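# Clip both heat sinks onto their power modules

## Task

Close each power module's spring clip over the heat sink already sitting on that module until the clip snaps shut, for both modules; at the end each heat sink must still sit on its studs and each module must lie flat on the table.

## Robot and tools

Robot: two UR-style six-joint arms, left_arm and right_arm, each carrying a sixteen-motor four-digit hand. right_arm has a right hand; left_arm has a mirrored left hand. Calibrated bases in the scene frame: left_arm (-0.013, +0.512, +0.049) m, right_arm (-0.020, -0.353, +0.049) m.

Scene frame: origin at table-top height, halfway between the nominal bases; +x points out over the table, +z up, left_arm sits on the +y side. Image left/right does not follow arm names. Hand point axes (right hand): +z runs along the straightened fingers toward the tips, +y points out of the palm face, +x crosses the palm away from the thumb. On the left hand +x points toward the thumb. A rigid mast sticks out near the wrist on the palm side and can strike things.

The row: every moving call uses rows of 48 numbers, all in [-1, 1], always covering both arms. Order: left dx, dy, dz, rx, ry, rz; then 16 left hand places; left current_limit, speed; then the same 24 for the right arm. Pose numbers are offsets, not poses: they count from that arm's Hand target as it stood when the action or move began, along scene-frame axes, with rotation about the Hand target position. 1.0 equals 0.6 m of travel or 180 degrees; rx, ry, rz form one rotation vector. Sending six zeros re-commands the current Hand target. Hand places: only grasp numbers a, b, c, d go in the first four slots, and the other twelve must be exactly 0. a curls index and middle at the outer joints, b bends all three fingers at the knuckle, c brings the thumb across in front of the palm and the index toward it, d curls the ring finger; all zero is an open hand. The hand numbers are targets, not changes, so to keep a grip or leave a hand alone repeat its previous a, b, c, d. current_limit maps -1..+1 to 0..550 mA per motor (floor 11 mA); speed sets joint rate as (speed + 1)/2 of 8.5 rad/s. Defaults at start: +0.4 and -0.6.

execute_actions(actions, cameras): actions is a list of actions, each a table of at most 15 rows, one per 1/30 s step; a short table repeats its last row to fill 15. Each row is measured from the action's start pose, not from the previous row. Images come back only for an empty actions list or when cameras names them.

move(target, speed, blend, stop_force, zero, blocking, cameras): straight-line path of each hand point. target is one 48-number row or a list of up to 15 rows, every row an offset from the same starting Hand targets. speed in m/s, 0.002 to 3.6, default 0.25 (rotation up to twice that in rad/s), one value or one per target. blend in metres rounds corners in a list; 0 stops at each. stop_force in newtons, 3 to 120, ends an arm's path when its wrist sensor feels that much push against the motion; use it for approaching contacts slowly, leave it off when backing away from something being pressed, and don't rely on it while rotating the hand. zero (only with stop_force) re-zeroes the sensor first, default true. blocking=false returns early and is not allowed with stop_force. Paths ignore obstacles and the other arm; avoid routing close past an arm's own base. Moves time out after 10 s.

wait(seconds 0 to 10), stop() brakes a running move, zoom_image(camera, region [x0, y0, x1, y1] pixels, max 504 by 504) on cam_high, cam_low, cam_left_wrist or cam_right_wrist (each 672x504), zero_wrist_force(arm), read_manual (licence text only), finished_scene() ends the scene for good.

Results: per arm end_effector_position (m), quat_wxyz and velocities in the scene frame; Hand target is the last commanded pose after clipping and is where the next offsets start; the hand point often rests a bit short of it. Joint positions, torques (include arm weight), Wrist force and Wrist torque in the end-effector axes plus a peak line. Per motor: hand_goal, hand_measured, hand_current_ma, hand_state (moving, goal, blocked, overload). move adds a move: line such as done, off_target, moving, held or fault, plus limits (paced = pose clipped, held = steps withheld). Commanded orientation is clipped to 32 degrees from the measured one each step.

Avoid: a firm contact pressed even slightly past its surface can trigger a fault; about 150 N outside force or joint torque beyond limits (wrist joints 24.3 N m) freezes that arm for 10 s. A finger motor at 495 mA or more for 5 s shuts down. Motors heating to 85 °C brake the arm. Arm-to-arm contact, including one hand gripping the other's fingers, can fail the scene; the clearance check does not always prevent it. Do not drop parts, release moving parts, slam or push hard, knock the modules off flat, or let anything leave the table. Move gently and smoothly; the result should hold without the robot touching it.

Each tool is called after ">>>" in YAML: its name, and indented under it one key for each argument.

## Session

>>> execute_actions:
  actions: []
  cameras: ["all"]

Scene clock: 0.00 s.
left_arm: end_effector_position=(+0.2936, +0.2452, +0.3427) hand_goal=(+0.754, +0.000, +0.576, +0.696, +0.754, +0.000, +0.576, +0.696, +0.754, +0.000, +0.576, +0.696, +0.714, +0.678, +0.226, +0.168) hand_measured=(+0.754, +0.000, +0.576, +0.696, +0.754, +0.000, +0.576, +0.696, +0.754, +0.000, +0.576, +0.696, +0.714, +0.678, +0.226, +0.168) hand_current_ma=(+0, +0, +0, +0, +0, +0, +0, +0, +0, +0, +0, +0, +0, +0, +0, +0) hand_state=(goal, goal, goal, goal, goal, goal, goal, goal, goal, goal, goal, goal, goal, goal, goal, goal) hand_current_limit=0.40 hand_speed=-0.60 end_effector_quat_wxyz=(+0.207, +0.283, +0.850, +0.394) | right_arm: end_effector_position=(+0.7481, -0.3886, +0.2124) hand_goal=(+0.754, +0.000, +0.576, +0.696, +0.754, +0.000, +0.576, +0.696, +0.754, +0.000, +0.576, +0.696, +0.714, +0.678, +0.226, +0.168) hand_measured=(+0.754, +0.000, +0.576, +0.696, +0.754, +0.000, +0.576, +0.696, +0.754, +0.000, +0.576, +0.696, +0.714, +0.678, +0.226, +0.168) hand_current_ma=(+0, +0, +0, +0, +0, +0, +0, +0, +0, +0, +0, +0, +0, +0, +0, +0) hand_state=(goal, goal, goal, goal, goal, goal, goal, goal, goal, goal, goal, goal, goal, goal, goal, goal) hand_current_limit=0.40 hand_speed=-0.60 end_effector_quat_wxyz=(-0.213, +0.649, -0.112, +0.722)
Joint positions: left_arm=[2.173 -1.638 -2.04 -1.211 2.481 -1.956] | right_arm=[-0.197 -0.687 1.738 -4.336 -1.208 2.081]
Joint velocities: within noise
Joint torques (N m): no reading
Motor temperatures (°C): left_arm=[23 27 21 34 30 29] | right_arm=[27 26 24 32 38 29]
Wrist force (N): no reading
Wrist torque (N m): no reading
Wrist force, peak (N): no reading
Hand target: left_arm +0.2936, +0.2452, +0.3427; +0.207, +0.283, +0.850, +0.394 | right_arm +0.7481, -0.3886, +0.2124; -0.213, +0.649, -0.112, +0.722

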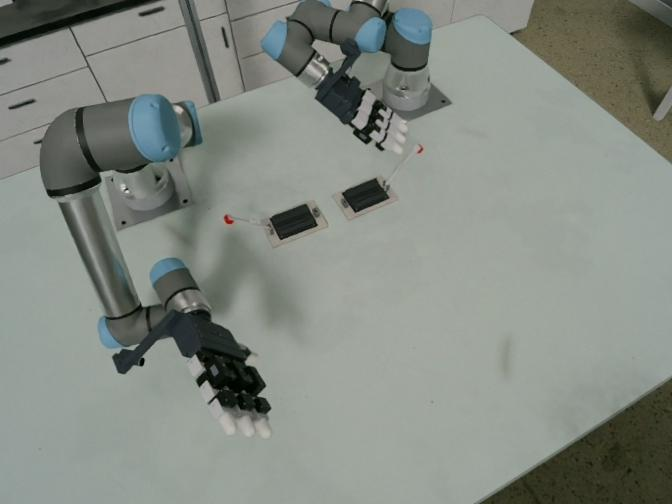

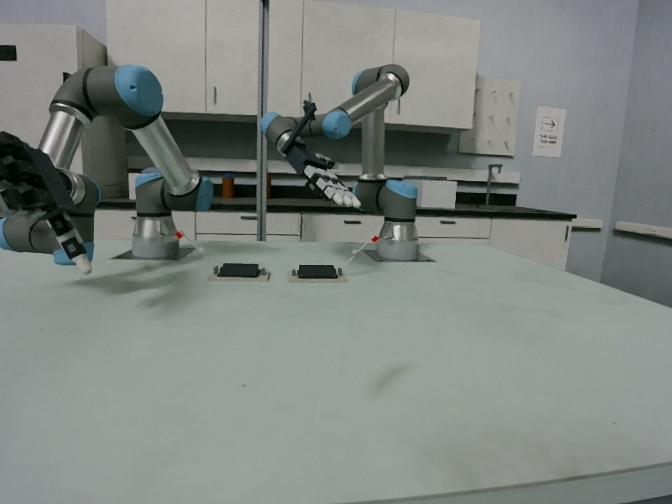

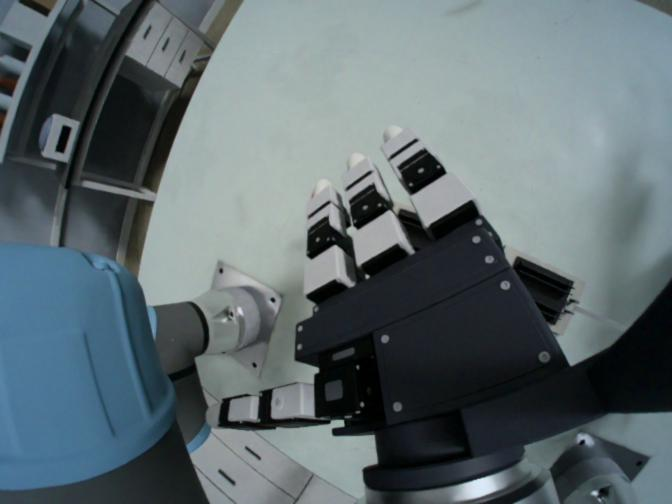

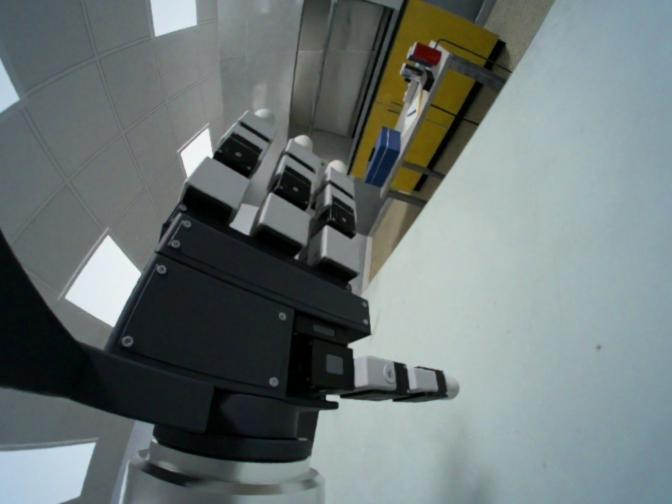

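>>> zoom_image:
  camera: "cam_high"
  region: [210, 130, 430, 260]

>>> zoom_image:
  camera: "cam_low"
  region: [160, 220, 400, 300]

Scaled by 2.291 from the camera's 672x504 image, which has a finer 960x720 frame.

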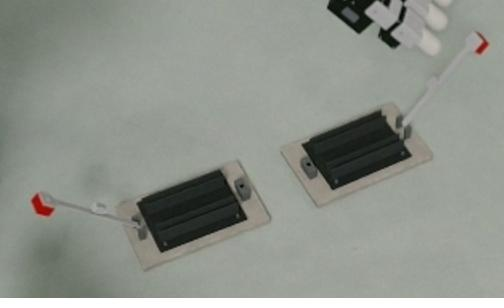

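Scaled by 2.100 from the camera's 672x504 image, which has a finer 960x720 frame.

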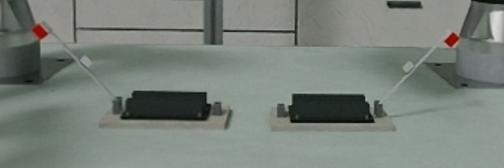

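>>> zoom_image:
  camera: "cam_high"
  region: [325, 135, 430, 225]

>>> zoom_image:
  camera: "cam_low"
  region: [270, 220, 390, 295]

>>> zoom_image:
  camera: "cam_high"
  region: [215, 190, 340, 255]

>>> zoom_image:
  camera: "cam_left_wrist"
  region: [380, 160, 640, 400]

Scaled by 4.800 from the camera's 672x504 image, which has a finer 960x720 frame.

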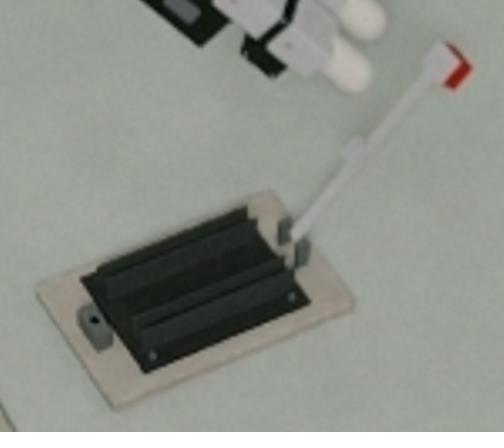

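Scaled by 4.200 from the camera's 672x504 image, which has a finer 960x720 frame.

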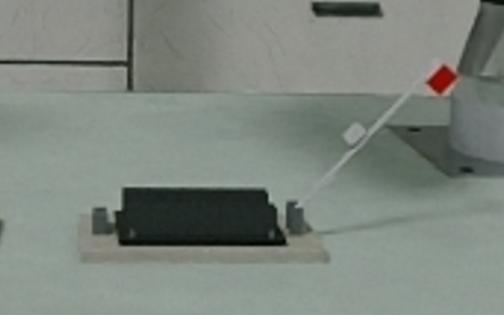

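Scaled by 4.032 from the camera's 672x504 image, which has a finer 960x720 frame.

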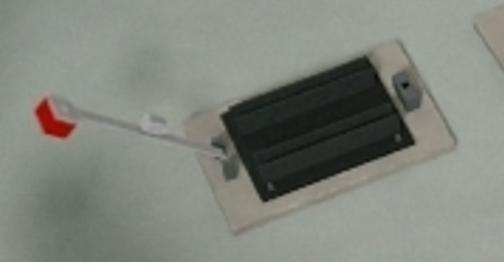

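Scaled by 1.938 from the camera's 672x504 image, which has a finer 960x720 frame.

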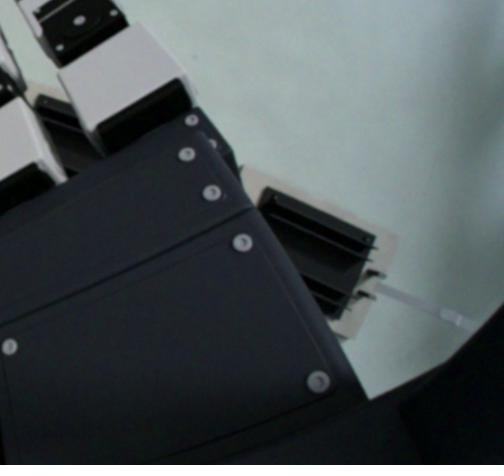

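>>> move:
  target: [0.05, 0.15, 0.18, 0.1764, 0.3356, -0.7240, 0,0,0,0, 0,0,0,0, 0,0,0,0, 0,0,0,0, 0.4, -0.6, 0,0,0,0,0,0, 0,0,0,0, 0,0,0,0, 0,0,0,0, 0,0,0,0, 0.4, -0.6]
  speed: 0.3
  cameras: ["all"]

Scene clock: 184.07 s.
left_arm: end_effector_position=(+0.2979, +0.2602, +0.3606) hand_goal=(+0.750, +0.000, +0.580, +0.700, +0.750, +0.000, +0.580, +0.700, +0.750, +0.000, +0.580, +0.700, +0.710, +0.680, +0.230, +0.170) hand_measured=(+0.758, +0.000, +0.580, +0.698, +0.758, +0.000, +0.580, +0.698, +0.760, +0.000, +0.580, +0.698, +0.718, +0.678, +0.226, +0.168) hand_current_ma=(+14, +0, -1, -2, +14, +0, -1, -3, +16, +0, -1, -2, +14, -3, -8, -4) hand_state=(goal, goal, goal, goal, goal, goal, goal, goal, goal, goal, goal, goal, goal, goal, goal, goal) hand_current_limit=0.40 hand_speed=-0.60 end_effector_quat_wxyz=(+0.186, +0.473, +0.781, +0.364) | right_arm: end_effector_position=(+0.7481, -0.3886, +0.2124) hand_goal=(+0.750, +0.000, +0.580, +0.700, +0.750, +0.000, +0.580, +0.700, +0.750, +0.000, +0.580, +0.700, +0.710, +0.680, +0.230, +0.170) hand_measured=(+0.748, +0.002, +0.576, +0.698, +0.748, +0.002, +0.576, +0.698, +0.748, +0.002, +0.576, +0.698, +0.708, +0.678, +0.228, +0.168) hand_current_ma=(-6, +3, -11, -10, -7, +3, -11, -10, -7, +3, -11, -10, -6, -10, -7, -9) hand_state=(goal, goal, goal, goal, goal, goal, goal, goal, goal, goal, goal, goal, goal, goal, goal, goal) hand_current_limit=0.40 hand_speed=-0.60 end_effector_quat_wxyz=(-0.213, +0.649, -0.112, +0.722)
Joint positions: left_arm=[2.192 -1.439 -2.221 -0.948 2.409 -1.359] | right_arm=[-0.197 -0.687 1.738 -4.336 -1.208 2.081]
Joint torques (N m): left_arm=[-9.38 4.77 28.47 0.26 4.35 -1.76] | right_arm=[0.69 -41.69 -11.87 -1.16 -0.37 -0.12]
Wrist force (N): left_arm=[0.3 -0.5 0.0] | right_arm=[0.0 0.0 -0.3]
Wrist torque (N m): left_arm=[-0.10 -0.03 0.04] | right_arm=[0.04 0.00 0.00]
Wrist force, peak (N): left_arm=[2.2 -0.6 0.1] | right_arm=[0.2 -0.4 -0.4]
Hand target: left_arm +0.2979, +0.2602, +0.3606; +0.186, +0.472, +0.781, +0.364 (not the last commanded pose) | right_arm +0.7481, -0.3886, +0.2124; -0.213, +0.649, -0.112, +0.722
Off the commanded pose: left_arm 0.120 m, 124 deg | right_arm 0.000 m, 0 deg.
move: held (left_arm; a check stopped the path); limits=held
pose unreachable (left arm): on one or more control steps of this call, first in action 0 (counted from 0), this arm could not follow its commanded pose, so it was not sent that pose on those steps. It may still have moved: this result reports where it is.
cause: moving toward the commanded pose would bring two parts of the arm too close to each other (joints 4 (wrist 1) to 6 (wrist 3) lie between them).

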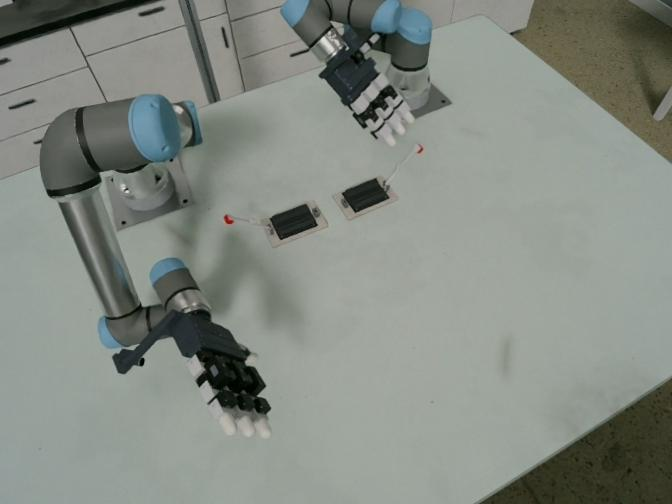

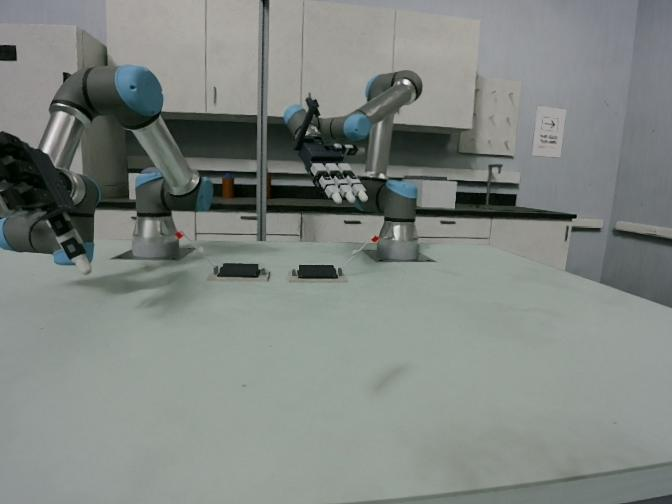

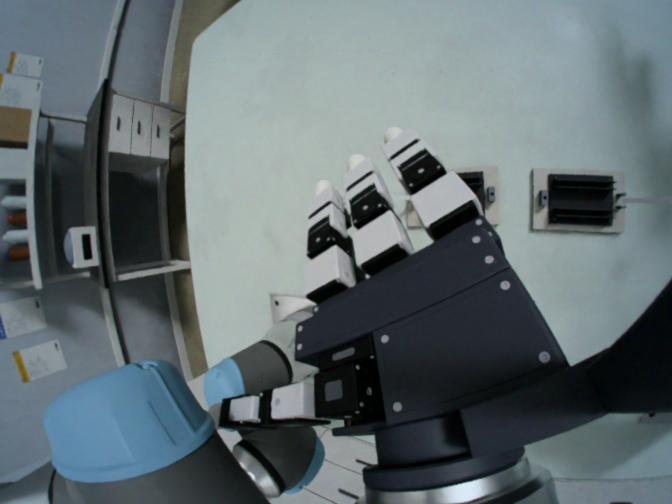

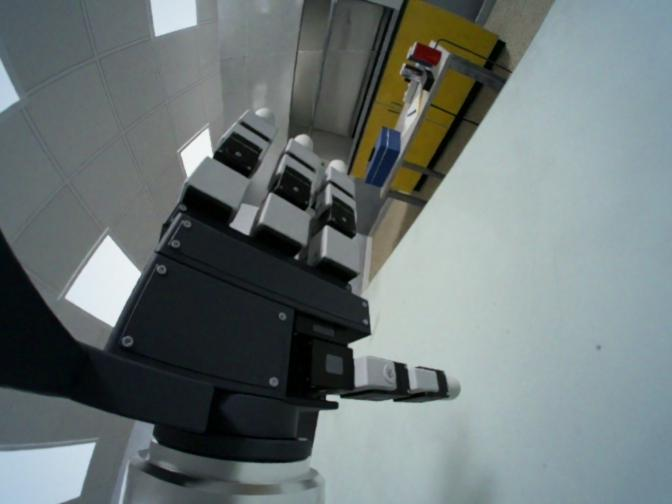

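>>> move:
  target: [0.137, 0, 0.1, -0.1438, 0.2262, 0.0074, 0,0,0,0, 0,0,0,0, 0,0,0,0, 0,0,0,0, 0.4, -0.6, 0,0,0,0,0,0, 0,0,0,0, 0,0,0,0, 0,0,0,0, 0,0,0,0, 0.4, -0.6]
  speed: 0.3
  cameras: ["cam_high", "cam_left_wrist"]

Scene clock: 205.77 s.
left_arm: end_effector_position=(+0.3800, +0.2602, +0.4205) hand_goal=(+0.750, +0.000, +0.580, +0.700, +0.750, +0.000, +0.580, +0.700, +0.750, +0.000, +0.580, +0.700, +0.710, +0.680, +0.230, +0.170) hand_measured=(+0.752, +0.000, +0.580, +0.698, +0.752, +0.000, +0.580, +0.698, +0.752, +0.000, +0.580, +0.698, +0.712, +0.678, +0.226, +0.168) hand_current_ma=(+1, +0, -1, -2, +1, +0, -1, -3, +2, +0, -1, -2, +3, -3, -8, -4) hand_state=(goal, goal, goal, goal, goal, goal, goal, goal, goal, goal, goal, goal, goal, goal, goal, goal) hand_current_limit=0.40 hand_speed=-0.60 end_effector_quat_wxyz=(+0.000, +0.507, +0.862, +0.001) | right_arm: end_effector_position=(+0.7481, -0.3886, +0.2124) hand_goal=(+0.750, +0.000, +0.580, +0.700, +0.750, +0.000, +0.580, +0.700, +0.750, +0.000, +0.580, +0.700, +0.710, +0.680, +0.230, +0.170) hand_measured=(+0.748, +0.002, +0.576, +0.698, +0.748, +0.002, +0.576, +0.698, +0.748, +0.002, +0.576, +0.698, +0.708, +0.678, +0.228, +0.168) hand_current_ma=(-6, +3, -11, -10, -7, +3, -11, -10, -7, +3, -11, -10, -6, -10, -7, -9) hand_state=(goal, goal, goal, goal, goal, goal, goal, goal, goal, goal, goal, goal, goal, goal, goal, goal) hand_current_limit=0.40 hand_speed=-0.60 end_effector_quat_wxyz=(-0.213, +0.649, -0.112, +0.722)
Joint positions: left_arm=[2.652 -1.438 -1.66 -1.615 1.572 -0.969] | right_arm=[-0.197 -0.687 1.738 -4.336 -1.208 2.081]
Joint torques (N m): left_arm=[9.62 6.97 32.67 0.32 -3.07 1.06] | right_arm=[1.21 -41.49 -11.62 -1.05 -0.54 -0.1]
Wrist force (N): left_arm=[0.0 0.2 -0.1] | right_arm=[-0.2 -0.3 -0.1]
Wrist torque (N m): left_arm=[-0.01 0.01 -0.21] | right_arm=[-0.03 0.02 -0.03]
Wrist force, peak (N): left_arm=[0.5 -1.0 0.1] | right_arm=[-0.4 -0.3 -0.4]
Hand target: left_arm +0.3801, +0.2602, +0.4206; +0.000, +0.507, +0.862, +0.001 | right_arm +0.7481, -0.3886, +0.2124; -0.213, +0.649, -0.112, +0.722
Off the commanded pose: left_arm 0.000 m, 0 deg | right_arm 0.000 m, 0 deg.
move: done
Images, in order (width x height): cam_high 672x504, cam_left_wrist 672x504.

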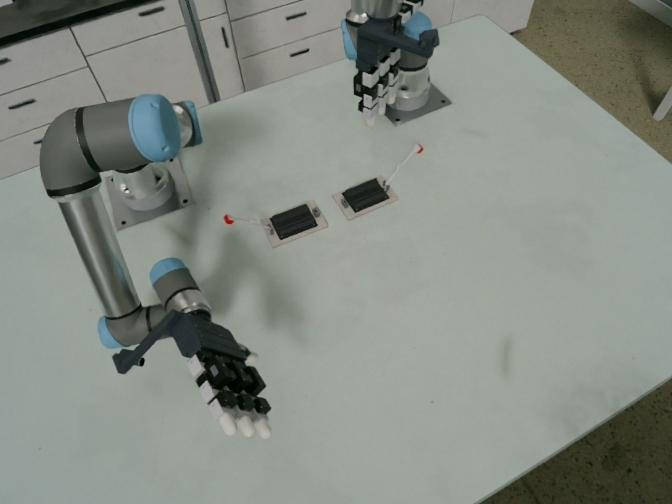

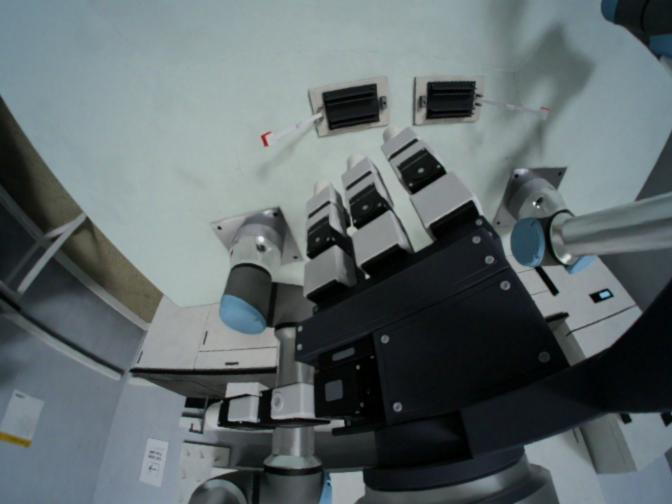

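>>> move:
  target: [-0.0667, 0.1, -0.033, 0, 0, -0.661, 0,0,0,0, 0,0,0,0, 0,0,0,0, 0,0,0,0, 0.4, -0.6, 0,0,0,0,0,0, 0,0,0,0, 0,0,0,0, 0,0,0,0, 0,0,0,0, 0.4, -0.6]
  speed: 0.35
  cameras: ["cam_high", "cam_low", "cam_left_wrist"]

Scene clock: 239.70 s.
left_arm: end_effector_position=(+0.3400, +0.3202, +0.4008) hand_goal=(+0.750, +0.000, +0.580, +0.700, +0.750, +0.000, +0.580, +0.700, +0.750, +0.000, +0.580, +0.700, +0.710, +0.680, +0.230, +0.170) hand_measured=(+0.750, +0.000, +0.580, +0.698, +0.752, +0.000, +0.580, +0.698, +0.752, +0.000, +0.580, +0.698, +0.712, +0.678, +0.226, +0.168) hand_current_ma=(+1, +0, -1, -2, +1, +0, -1, -3, +1, +0, -1, -2, +2, -3, -8, -4) hand_state=(goal, goal, goal, goal, goal, goal, goal, goal, goal, goal, goal, goal, goal, goal, goal, goal) hand_current_limit=0.40 hand_speed=-0.60 end_effector_quat_wxyz=(+0.000, +1.000, +0.001, +0.000) | right_arm: end_effector_position=(+0.7481, -0.3886, +0.2124) hand_goal=(+0.750, +0.000, +0.580, +0.700, +0.750, +0.000, +0.580, +0.700, +0.750, +0.000, +0.580, +0.700, +0.710, +0.680, +0.230, +0.170) hand_measured=(+0.748, +0.002, +0.576, +0.698, +0.748, +0.002, +0.576, +0.698, +0.748, +0.002, +0.576, +0.698, +0.708, +0.678, +0.228, +0.168) hand_current_ma=(-6, +3, -11, -10, -7, +3, -11, -10, -7, +3, -11, -10, -6, -10, -7, -9) hand_state=(goal, goal, goal, goal, goal, goal, goal, goal, goal, goal, goal, goal, goal, goal, goal, goal) hand_current_limit=0.40 hand_speed=-0.60 end_effector_quat_wxyz=(-0.213, +0.649, -0.112, +0.722)
Joint positions: left_arm=[3.196 -1.159 -1.909 -1.644 1.57 1.651] | right_arm=[-0.197 -0.687 1.738 -4.336 -1.208 2.081]
Joint torques (N m): left_arm=[10.26 -3.53 31.47 4.68 -3.41 1.31] | right_arm=[0.89 -41.05 -11.15 -1.16 -0.35 -0.03]
Wrist force (N): left_arm=[-0.1 0.0 0.1] | right_arm=[-0.1 -0.2 0.0]
Wrist torque (N m): left_arm=[-0.09 0.04 -0.20] | right_arm=[-0.02 0.01 -0.02]
Wrist force, peak (N): left_arm=[-0.5 0.4 -0.1] | right_arm=[-0.1 -0.4 -0.5]
Hand target: left_arm +0.3400, +0.3202, +0.4008; +0.000, +1.000, +0.000, +0.000 | right_arm +0.7481, -0.3886, +0.2124; -0.213, +0.649, -0.112, +0.722
Off the commanded pose: left_arm 0.000 m, 0 deg | right_arm 0.000 m, 0 deg.
move: done
Images, in order (width x height): cam_high 672x504, cam_low 672x504, cam_left_wrist 672x504.

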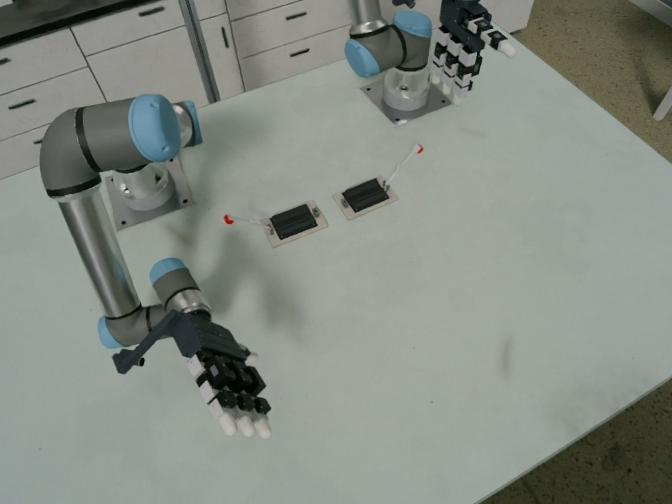

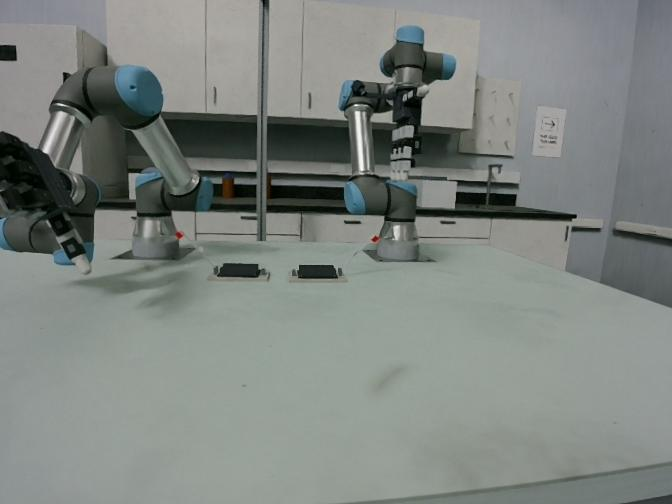

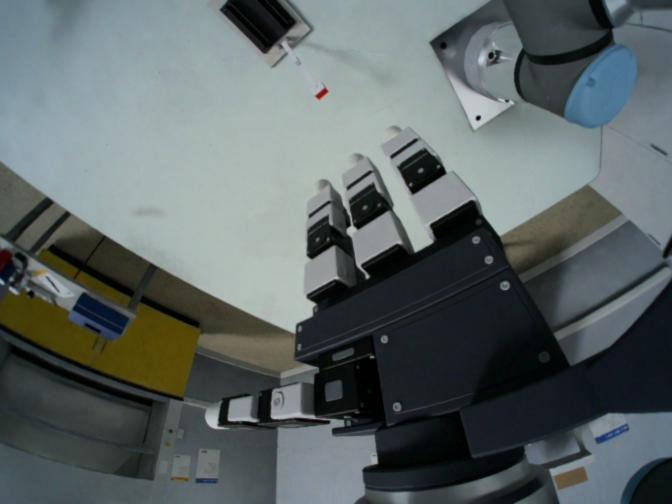

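>>> move:
  target: [0, 0, -0.2, 0, 0, 0, 0,0,0,0, 0,0,0,0, 0,0,0,0, 0,0,0,0, 0.7, -0.6, 0,0,0,0,0,0, 0,0,0,0, 0,0,0,0, 0,0,0,0, 0,0,0,0, 0.4, -0.6]
  speed: 0.2
  cameras: ["cam_high", "cam_low", "cam_left_wrist"]

>>> zoom_image:
  camera: "cam_left_wrist"
  region: [200, 0, 500, 220]

>>> zoom_image:
  camera: "cam_low"
  region: [260, 130, 440, 300]

Scene clock: 263.23 s.
left_arm: end_effector_position=(+0.3400, +0.3202, +0.2808) hand_goal=(+0.750, +0.000, +0.580, +0.700, +0.750, +0.000, +0.580, +0.700, +0.750, +0.000, +0.580, +0.700, +0.710, +0.680, +0.230, +0.170) hand_measured=(+0.750, +0.000, +0.580, +0.698, +0.752, +0.000, +0.580, +0.698, +0.752, +0.000, +0.580, +0.698, +0.712, +0.678, +0.226, +0.168) hand_current_ma=(+1, +0, -1, -2, +1, +0, -1, -3, +1, +0, -1, -2, +2, -3, -8, -4) hand_state=(goal, goal, goal, goal, goal, goal, goal, goal, goal, goal, goal, goal, goal, goal, goal, goal) hand_current_limit=0.70 hand_speed=-0.60 end_effector_quat_wxyz=(+0.000, +1.000, +0.000, +0.000) | right_arm: end_effector_position=(+0.7481, -0.3886, +0.2124) hand_goal=(+0.750, +0.000, +0.580, +0.700, +0.750, +0.000, +0.580, +0.700, +0.750, +0.000, +0.580, +0.700, +0.710, +0.680, +0.230, +0.170) hand_measured=(+0.748, +0.002, +0.576, +0.698, +0.748, +0.002, +0.576, +0.698, +0.748, +0.002, +0.576, +0.698, +0.708, +0.678, +0.228, +0.168) hand_current_ma=(-6, +3, -11, -10, -7, +3, -11, -10, -7, +3, -11, -10, -6, -10, -7, -9) hand_state=(goal, goal, goal, goal, goal, goal, goal, goal, goal, goal, goal, goal, goal, goal, goal, goal) hand_current_limit=0.40 hand_speed=-0.60 end_effector_quat_wxyz=(-0.213, +0.649, -0.112, +0.722)
Joint positions: left_arm=[3.196 -1.186 -2.201 -1.324 1.57 1.651] | right_arm=[-0.197 -0.687 1.738 -4.336 -1.208 2.081]
Joint torques (N m): left_arm=[-9.85 -2.98 9.82 4.34 -3.35 -1.54] | right_arm=[0.94 -42.66 -10.07 -1.16 -0.58 0.05]
Wrist force (N): left_arm=[-0.1 0.2 0.3] | right_arm=[0.1 0.1 0.1]
Wrist torque (N m): left_arm=[-0.07 0.01 -0.05] | right_arm=[0.01 -0.02 0.01]
Wrist force, peak (N): left_arm=[-0.3 -0.1 1.2] | right_arm=[0.0 -0.5 -0.2]
Hand target: left_arm +0.3400, +0.3202, +0.2808; +0.000, +1.000, +0.000, +0.000 | right_arm +0.7481, -0.3886, +0.2124; -0.213, +0.649, -0.112, +0.722
Off the commanded pose: left_arm 0.000 m, 0 deg | right_arm 0.000 m, 0 deg.
move: done
Images, in order (width x height): cam_high 672x504, cam_low 672x504, cam_left_wrist 672x504.

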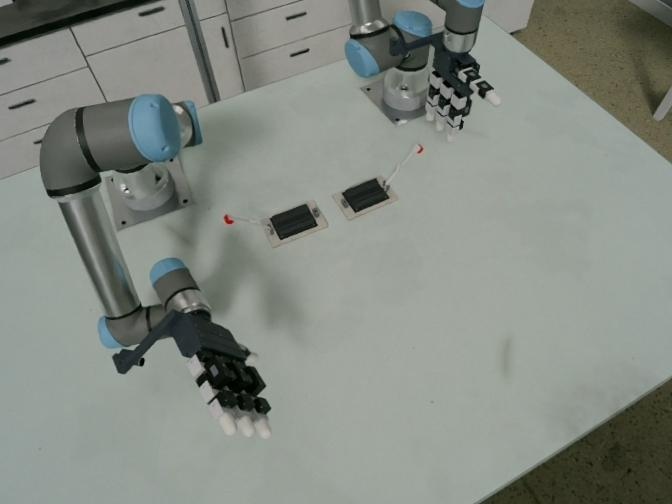

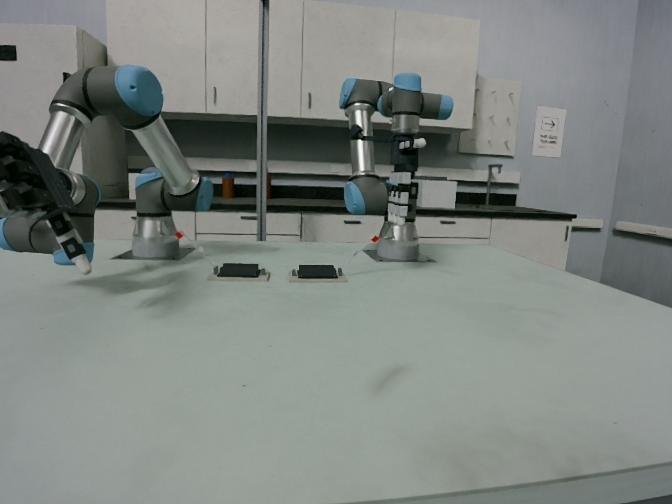

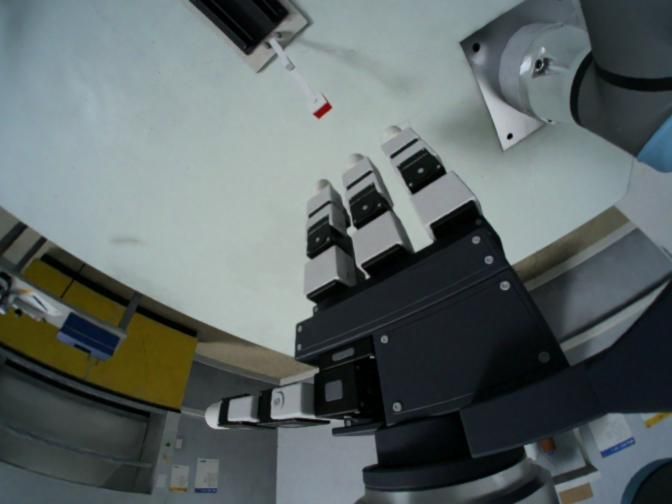

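Scaled by 1.680 from the camera's 672x504 image, which has a finer 960x720 frame.

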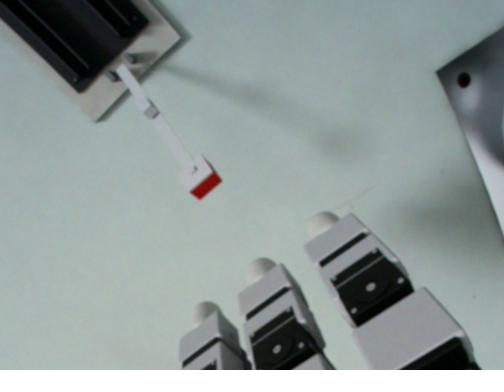

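Scaled by 2.800 from the camera's 672x504 image, which has a finer 960x720 frame.

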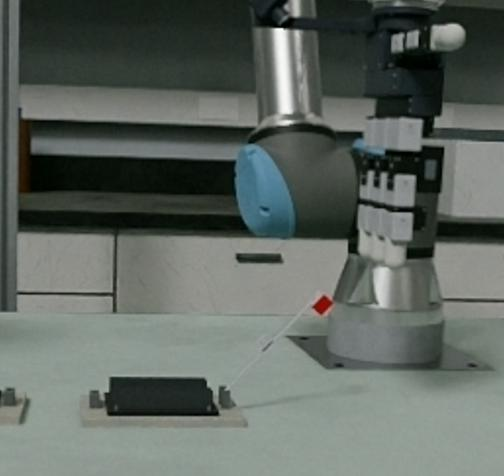

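>>> move:
  target: [0.0017, 0, -0.144, 0, 0, 0, 0,0,0,0, 0,0,0,0, 0,0,0,0, 0,0,0,0, 0.7, -0.6, 0,0,0,0,0,0, 0,0,0,0, 0,0,0,0, 0,0,0,0, 0,0,0,0, 0.4, -0.6]
  speed: 0.15
  cameras: ["cam_low", "cam_left_wrist"]

>>> zoom_image:
  camera: "cam_left_wrist"
  region: [200, 0, 500, 220]

>>> zoom_image:
  camera: "cam_low"
  region: [280, 190, 420, 300]

Scene clock: 319.40 s.
left_arm: end_effector_position=(+0.3410, +0.3202, +0.1944) hand_goal=(+0.750, +0.000, +0.580, +0.700, +0.750, +0.000, +0.580, +0.700, +0.750, +0.000, +0.580, +0.700, +0.710, +0.680, +0.230, +0.170) hand_measured=(+0.750, +0.000, +0.580, +0.698, +0.752, +0.000, +0.580, +0.698, +0.752, +0.000, +0.580, +0.698, +0.712, +0.678, +0.226, +0.168) hand_current_ma=(+1, +0, -1, -2, +1, +0, -1, -3, +1, +0, -1, -2, +2, -3, -8, -4) hand_state=(goal, goal, goal, goal, goal, goal, goal, goal, goal, goal, goal, goal, goal, goal, goal, goal) hand_current_limit=0.70 hand_speed=-0.60 end_effector_quat_wxyz=(+0.000, +1.000, +0.000, +0.000) | right_arm: end_effector_position=(+0.7481, -0.3886, +0.2124) hand_goal=(+0.750, +0.000, +0.580, +0.700, +0.750, +0.000, +0.580, +0.700, +0.750, +0.000, +0.580, +0.700, +0.710, +0.680, +0.230, +0.170) hand_measured=(+0.748, +0.002, +0.576, +0.698, +0.748, +0.002, +0.576, +0.698, +0.748, +0.002, +0.576, +0.698, +0.708, +0.678, +0.228, +0.168) hand_current_ma=(-6, +3, -11, -10, -7, +3, -11, -10, -7, +3, -11, -10, -6, -10, -7, -9) hand_state=(goal, goal, goal, goal, goal, goal, goal, goal, goal, goal, goal, goal, goal, goal, goal, goal) hand_current_limit=0.40 hand_speed=-0.60 end_effector_quat_wxyz=(-0.213, +0.649, -0.112, +0.722)
Joint positions: left_arm=[3.195 -1.291 -2.375 -1.046 1.57 1.651] | right_arm=[-0.197 -0.687 1.738 -4.336 -1.208 2.081]
Joint torques (N m): left_arm=[-9.1 -0.31 9.32 4.43 -3.42 -1.62] | right_arm=[1.6 -41.22 -11.39 -1.02 -0.73 -0.01]
Wrist force (N): left_arm=[0.2 0.2 0.2] | right_arm=[-0.1 -0.2 0.0]
Wrist torque (N m): left_arm=[-0.07 -0.01 0.03] | right_arm=[-0.02 0.01 -0.02]
Wrist force, peak (N): left_arm=[0.2 0.1 1.0] | right_arm=[-0.1 -0.4 -0.4]
Hand target: left_arm +0.3411, +0.3202, +0.1944; +0.000, +1.000, +0.000, +0.000 | right_arm +0.7481, -0.3886, +0.2124; -0.213, +0.649, -0.112, +0.722
Off the commanded pose: left_arm 0.000 m, 0 deg | right_arm 0.000 m, 0 deg.
move: done
Images, in order (width x height): cam_low 672x504, cam_left_wrist 672x504.

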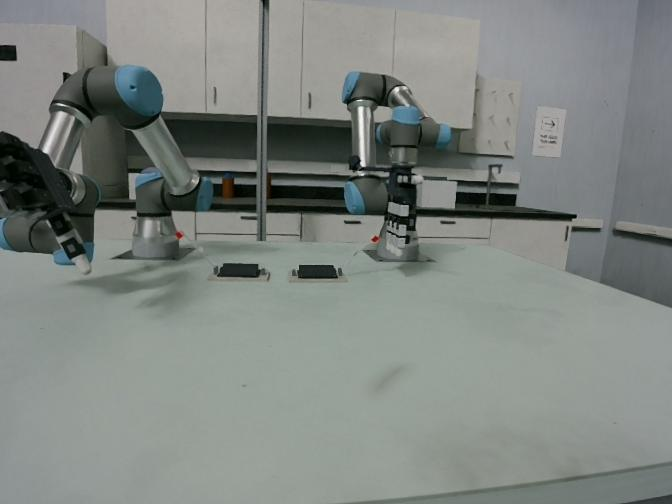

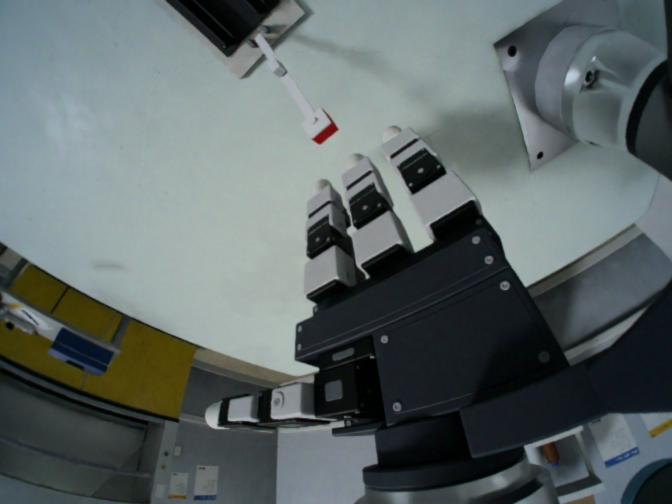

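Scaled by 1.680 from the camera's 672x504 image, which has a finer 960x720 frame.

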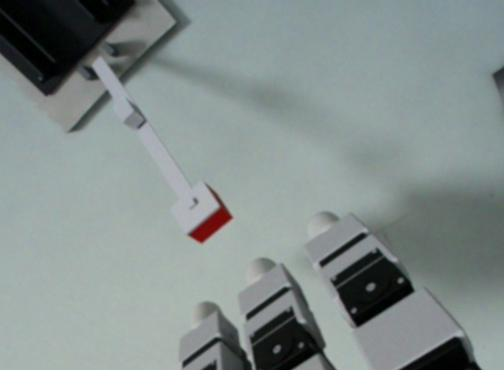

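Scaled by 3.600 from the camera's 672x504 image, which has a finer 960x720 frame.

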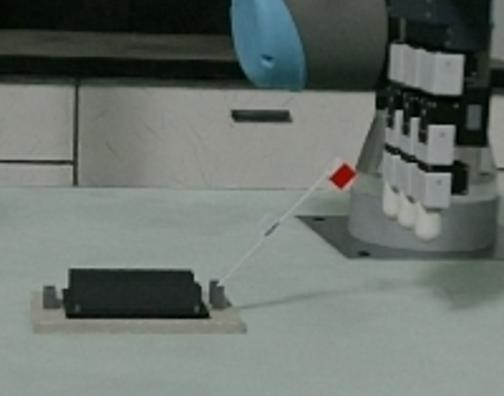

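>>> move:
  target: [0, -0.1, 0, 0, 0, 0, 0,0,0,0, 0,0,0,0, 0,0,0,0, 0,0,0,0, 0.7, -0.6, 0,0,0,0,0,0, 0,0,0,0, 0,0,0,0, 0,0,0,0, 0,0,0,0, 0.4, -0.6]
  speed: 0.06
  stop_force: 12
  cameras: ["cam_low", "cam_left_wrist"]

>>> zoom_image:
  camera: "cam_left_wrist"
  region: [200, 0, 500, 220]

>>> zoom_image:
  camera: "cam_low"
  region: [280, 190, 420, 300]

Scene clock: 330.07 s.
left_arm: end_effector_position=(+0.3411, +0.2602, +0.1944) hand_goal=(+0.750, +0.000, +0.580, +0.700, +0.750, +0.000, +0.580, +0.700, +0.750, +0.000, +0.580, +0.700, +0.710, +0.680, +0.230, +0.170) hand_measured=(+0.750, +0.000, +0.580, +0.698, +0.778, -0.004, +0.584, +0.698, +0.752, +0.000, +0.580, +0.698, +0.712, +0.678, +0.226, +0.168) hand_current_ma=(+1, +0, -1, -2, +71, -3, +4, -3, +1, +0, -1, -2, +2, -3, -8, -4) hand_state=(goal, goal, goal, goal, blocked, goal, goal, goal, goal, goal, goal, goal, goal, goal, goal, goal) hand_current_limit=0.70 hand_speed=-0.60 end_effector_quat_wxyz=(+0.000, +1.000, +0.000, +0.000) | right_arm: end_effector_position=(+0.7481, -0.3886, +0.2124) hand_goal=(+0.750, +0.000, +0.580, +0.700, +0.750, +0.000, +0.580, +0.700, +0.750, +0.000, +0.580, +0.700, +0.710, +0.680, +0.230, +0.170) hand_measured=(+0.748, +0.002, +0.576, +0.698, +0.748, +0.002, +0.576, +0.698, +0.748, +0.002, +0.576, +0.698, +0.708, +0.678, +0.228, +0.168) hand_current_ma=(-6, +3, -11, -10, -7, +3, -11, -10, -7, +3, -11, -10, -6, -10, -7, -9) hand_state=(goal, goal, goal, goal, goal, goal, goal, goal, goal, goal, goal, goal, goal, goal, goal, goal) hand_current_limit=0.40 hand_speed=-0.60 end_effector_quat_wxyz=(-0.213, +0.649, -0.112, +0.722)
Joint positions: left_arm=[3.016 -1.361 -2.326 -1.024 1.57 1.471] | right_arm=[-0.197 -0.687 1.738 -4.336 -1.208 2.081]
Joint torques (N m): left_arm=[-10.06 0.38 28.04 4.55 1.86 -1.54] | right_arm=[0.3 -41.21 -11.23 -1.11 -0.84 0.1]
Wrist force (N): left_arm=[-0.5 -2.9 -2.9] | right_arm=[0.1 -0.2 -0.1]
Wrist torque (N m): left_arm=[0.29 -0.12 0.06] | right_arm=[-0.02 -0.02 -0.01]
Wrist force, peak (N): left_arm=[-0.5 -2.8 -3.4] | right_arm=[0.0 -0.5 -0.3]
Hand target: left_arm +0.3411, +0.2602, +0.1944; +0.000, +1.000, +0.000, +0.000 | right_arm +0.7481, -0.3886, +0.2124; -0.213, +0.649, -0.112, +0.722
Off the commanded pose: left_arm 0.000 m, 0 deg | right_arm 0.000 m, 0 deg.
move: done
Images, in order (width x height): cam_low 672x504, cam_left_wrist 672x504.

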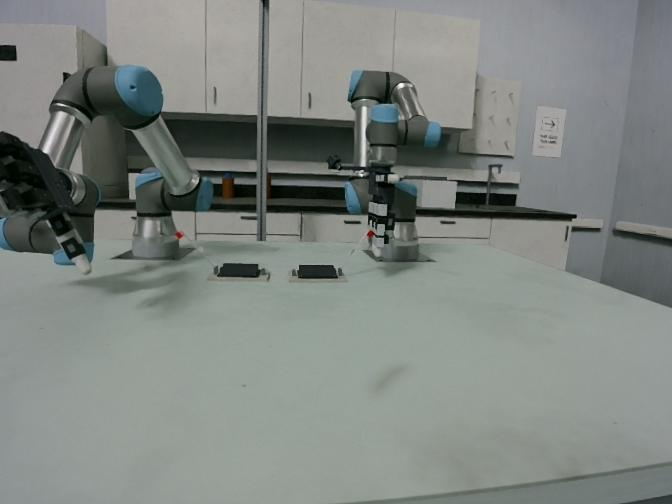

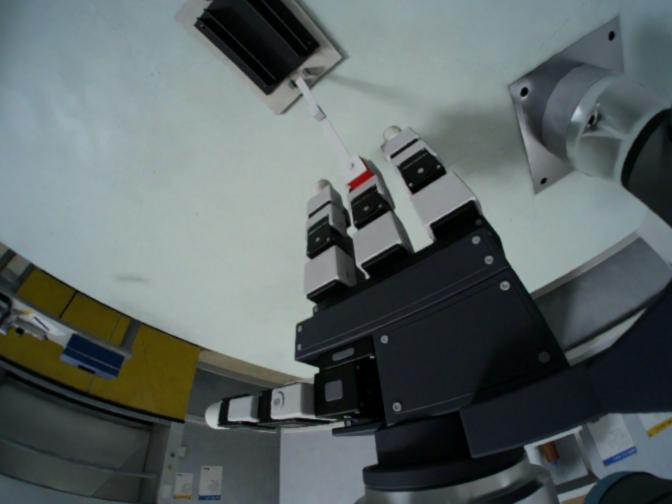

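Scaled by 1.680 from the camera's 672x504 image, which has a finer 960x720 frame.

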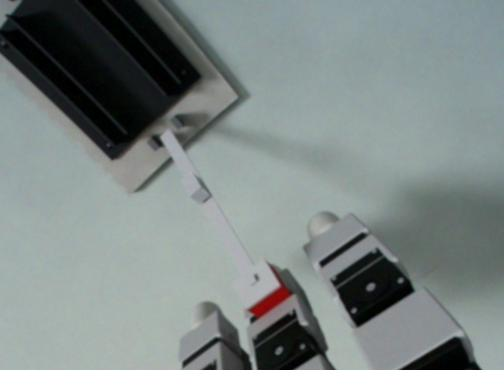

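Scaled by 3.600 from the camera's 672x504 image, which has a finer 960x720 frame.

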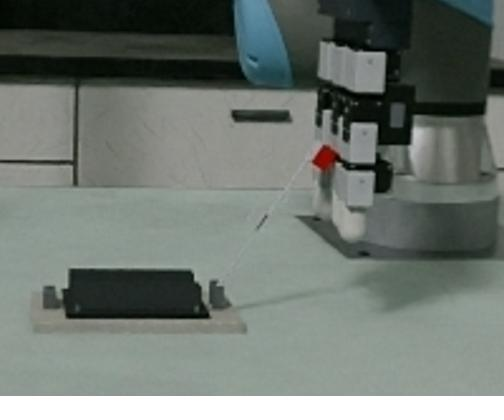

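>>> move:
  target: [0, -0.133, 0, 0, 0, 0, 0,0,0,0, 0,0,0,0, 0,0,0,0, 0,0,0,0, 0.7, -0.6, 0,0,0,0,0,0, 0,0,0,0, 0,0,0,0, 0,0,0,0, 0,0,0,0, 0.4, -0.6]
  speed: 0.06
  stop_force: 12
  cameras: ["cam_low", "cam_left_wrist"]

>>> zoom_image:
  camera: "cam_left_wrist"
  region: [200, 0, 500, 220]

>>> zoom_image:
  camera: "cam_low"
  region: [280, 190, 420, 300]

Scene clock: 338.83 s.
left_arm: end_effector_position=(+0.3408, +0.2358, +0.1945) hand_goal=(+0.750, +0.000, +0.580, +0.700, +0.750, +0.000, +0.580, +0.700, +0.750, +0.000, +0.580, +0.700, +0.710, +0.680, +0.230, +0.170) hand_measured=(+0.750, +0.000, +0.580, +0.698, +0.994, -0.002, +0.636, +0.698, +0.750, +0.000, +0.580, +0.698, +0.712, +0.678, +0.226, +0.168) hand_current_ma=(+0, +0, -1, -2, +468, -3, +159, -3, +0, +0, -1, -2, +1, -3, -8, -4) hand_state=(goal, goal, goal, goal, blocked, goal, blocked, goal, goal, goal, goal, goal, goal, goal, goal, goal) hand_current_limit=0.70 hand_speed=-0.60 end_effector_quat_wxyz=(+0.001, +1.000, +0.000, +0.000) | right_arm: end_effector_position=(+0.7481, -0.3886, +0.2124) hand_goal=(+0.750, +0.000, +0.580, +0.700, +0.750, +0.000, +0.580, +0.700, +0.750, +0.000, +0.580, +0.700, +0.710, +0.680, +0.230, +0.170) hand_measured=(+0.748, +0.002, +0.576, +0.698, +0.748, +0.002, +0.576, +0.698, +0.748, +0.002, +0.576, +0.698, +0.708, +0.678, +0.228, +0.168) hand_current_ma=(-6, +3, -11, -10, -7, +3, -11, -10, -7, +3, -11, -10, -6, -10, -7, -9) hand_state=(goal, goal, goal, goal, goal, goal, goal, goal, goal, goal, goal, goal, goal, goal, goal, goal) hand_current_limit=0.40 hand_speed=-0.60 end_effector_quat_wxyz=(-0.213, +0.649, -0.112, +0.722)
Joint positions: left_arm=[2.947 -1.394 -2.302 -1.016 1.57 1.403] | right_arm=[-0.197 -0.687 1.738 -4.336 -1.208 2.081]
Joint torques (N m): left_arm=[8.28 16.99 7.01 -0.13 0.04 1.4] | right_arm=[0.55 -42.29 -11.37 -1.08 -0.89 0.04]
Wrist force (N): left_arm=[0.3 -6.0 -7.2] | right_arm=[-0.2 -0.2 0.0]
Wrist torque (N m): left_arm=[0.90 -0.17 0.03] | right_arm=[-0.02 0.03 -0.03]
Wrist force, peak (N): left_arm=[-0.6 -23.2 -31.4] | right_arm=[-0.1 -0.6 -0.2]
Hand target: left_arm +0.3408, +0.2359, +0.1945; +0.001, +1.000, +0.000, +0.000 (not the last commanded pose) | right_arm +0.7481, -0.3886, +0.2124; -0.213, +0.649, -0.112, +0.722
Off the commanded pose: left_arm 0.055 m, 0 deg | right_arm 0.000 m, 0 deg.
move: contact (left_arm)
Images, in order (width x height): cam_low 672x504, cam_left_wrist 672x504.

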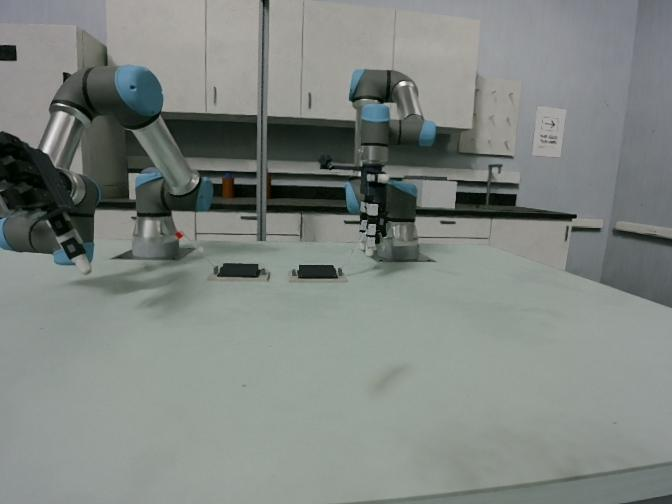

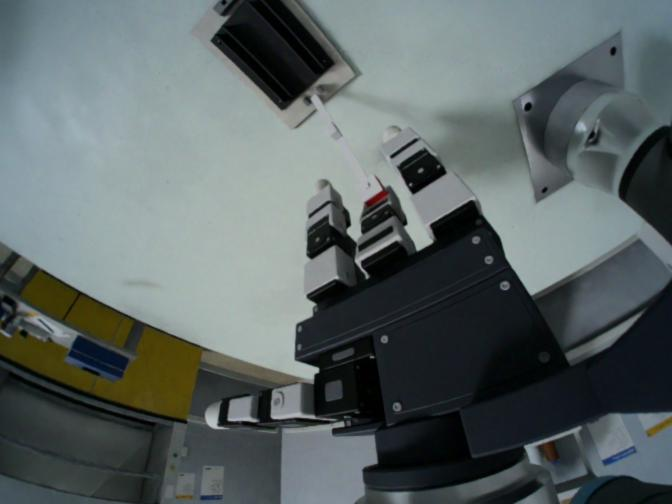

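Scaled by 1.680 from the camera's 672x504 image, which has a finer 960x720 frame.

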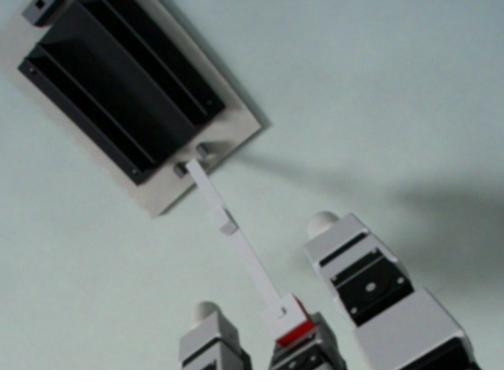

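Scaled by 3.600 from the camera's 672x504 image, which has a finer 960x720 frame.

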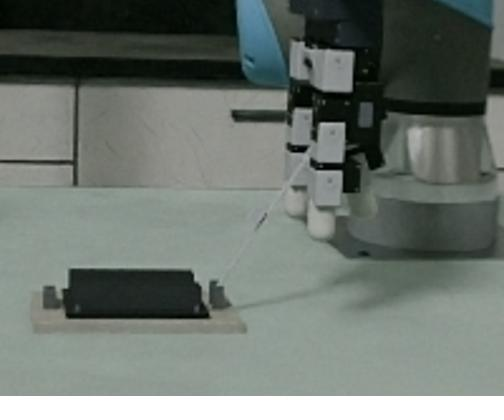

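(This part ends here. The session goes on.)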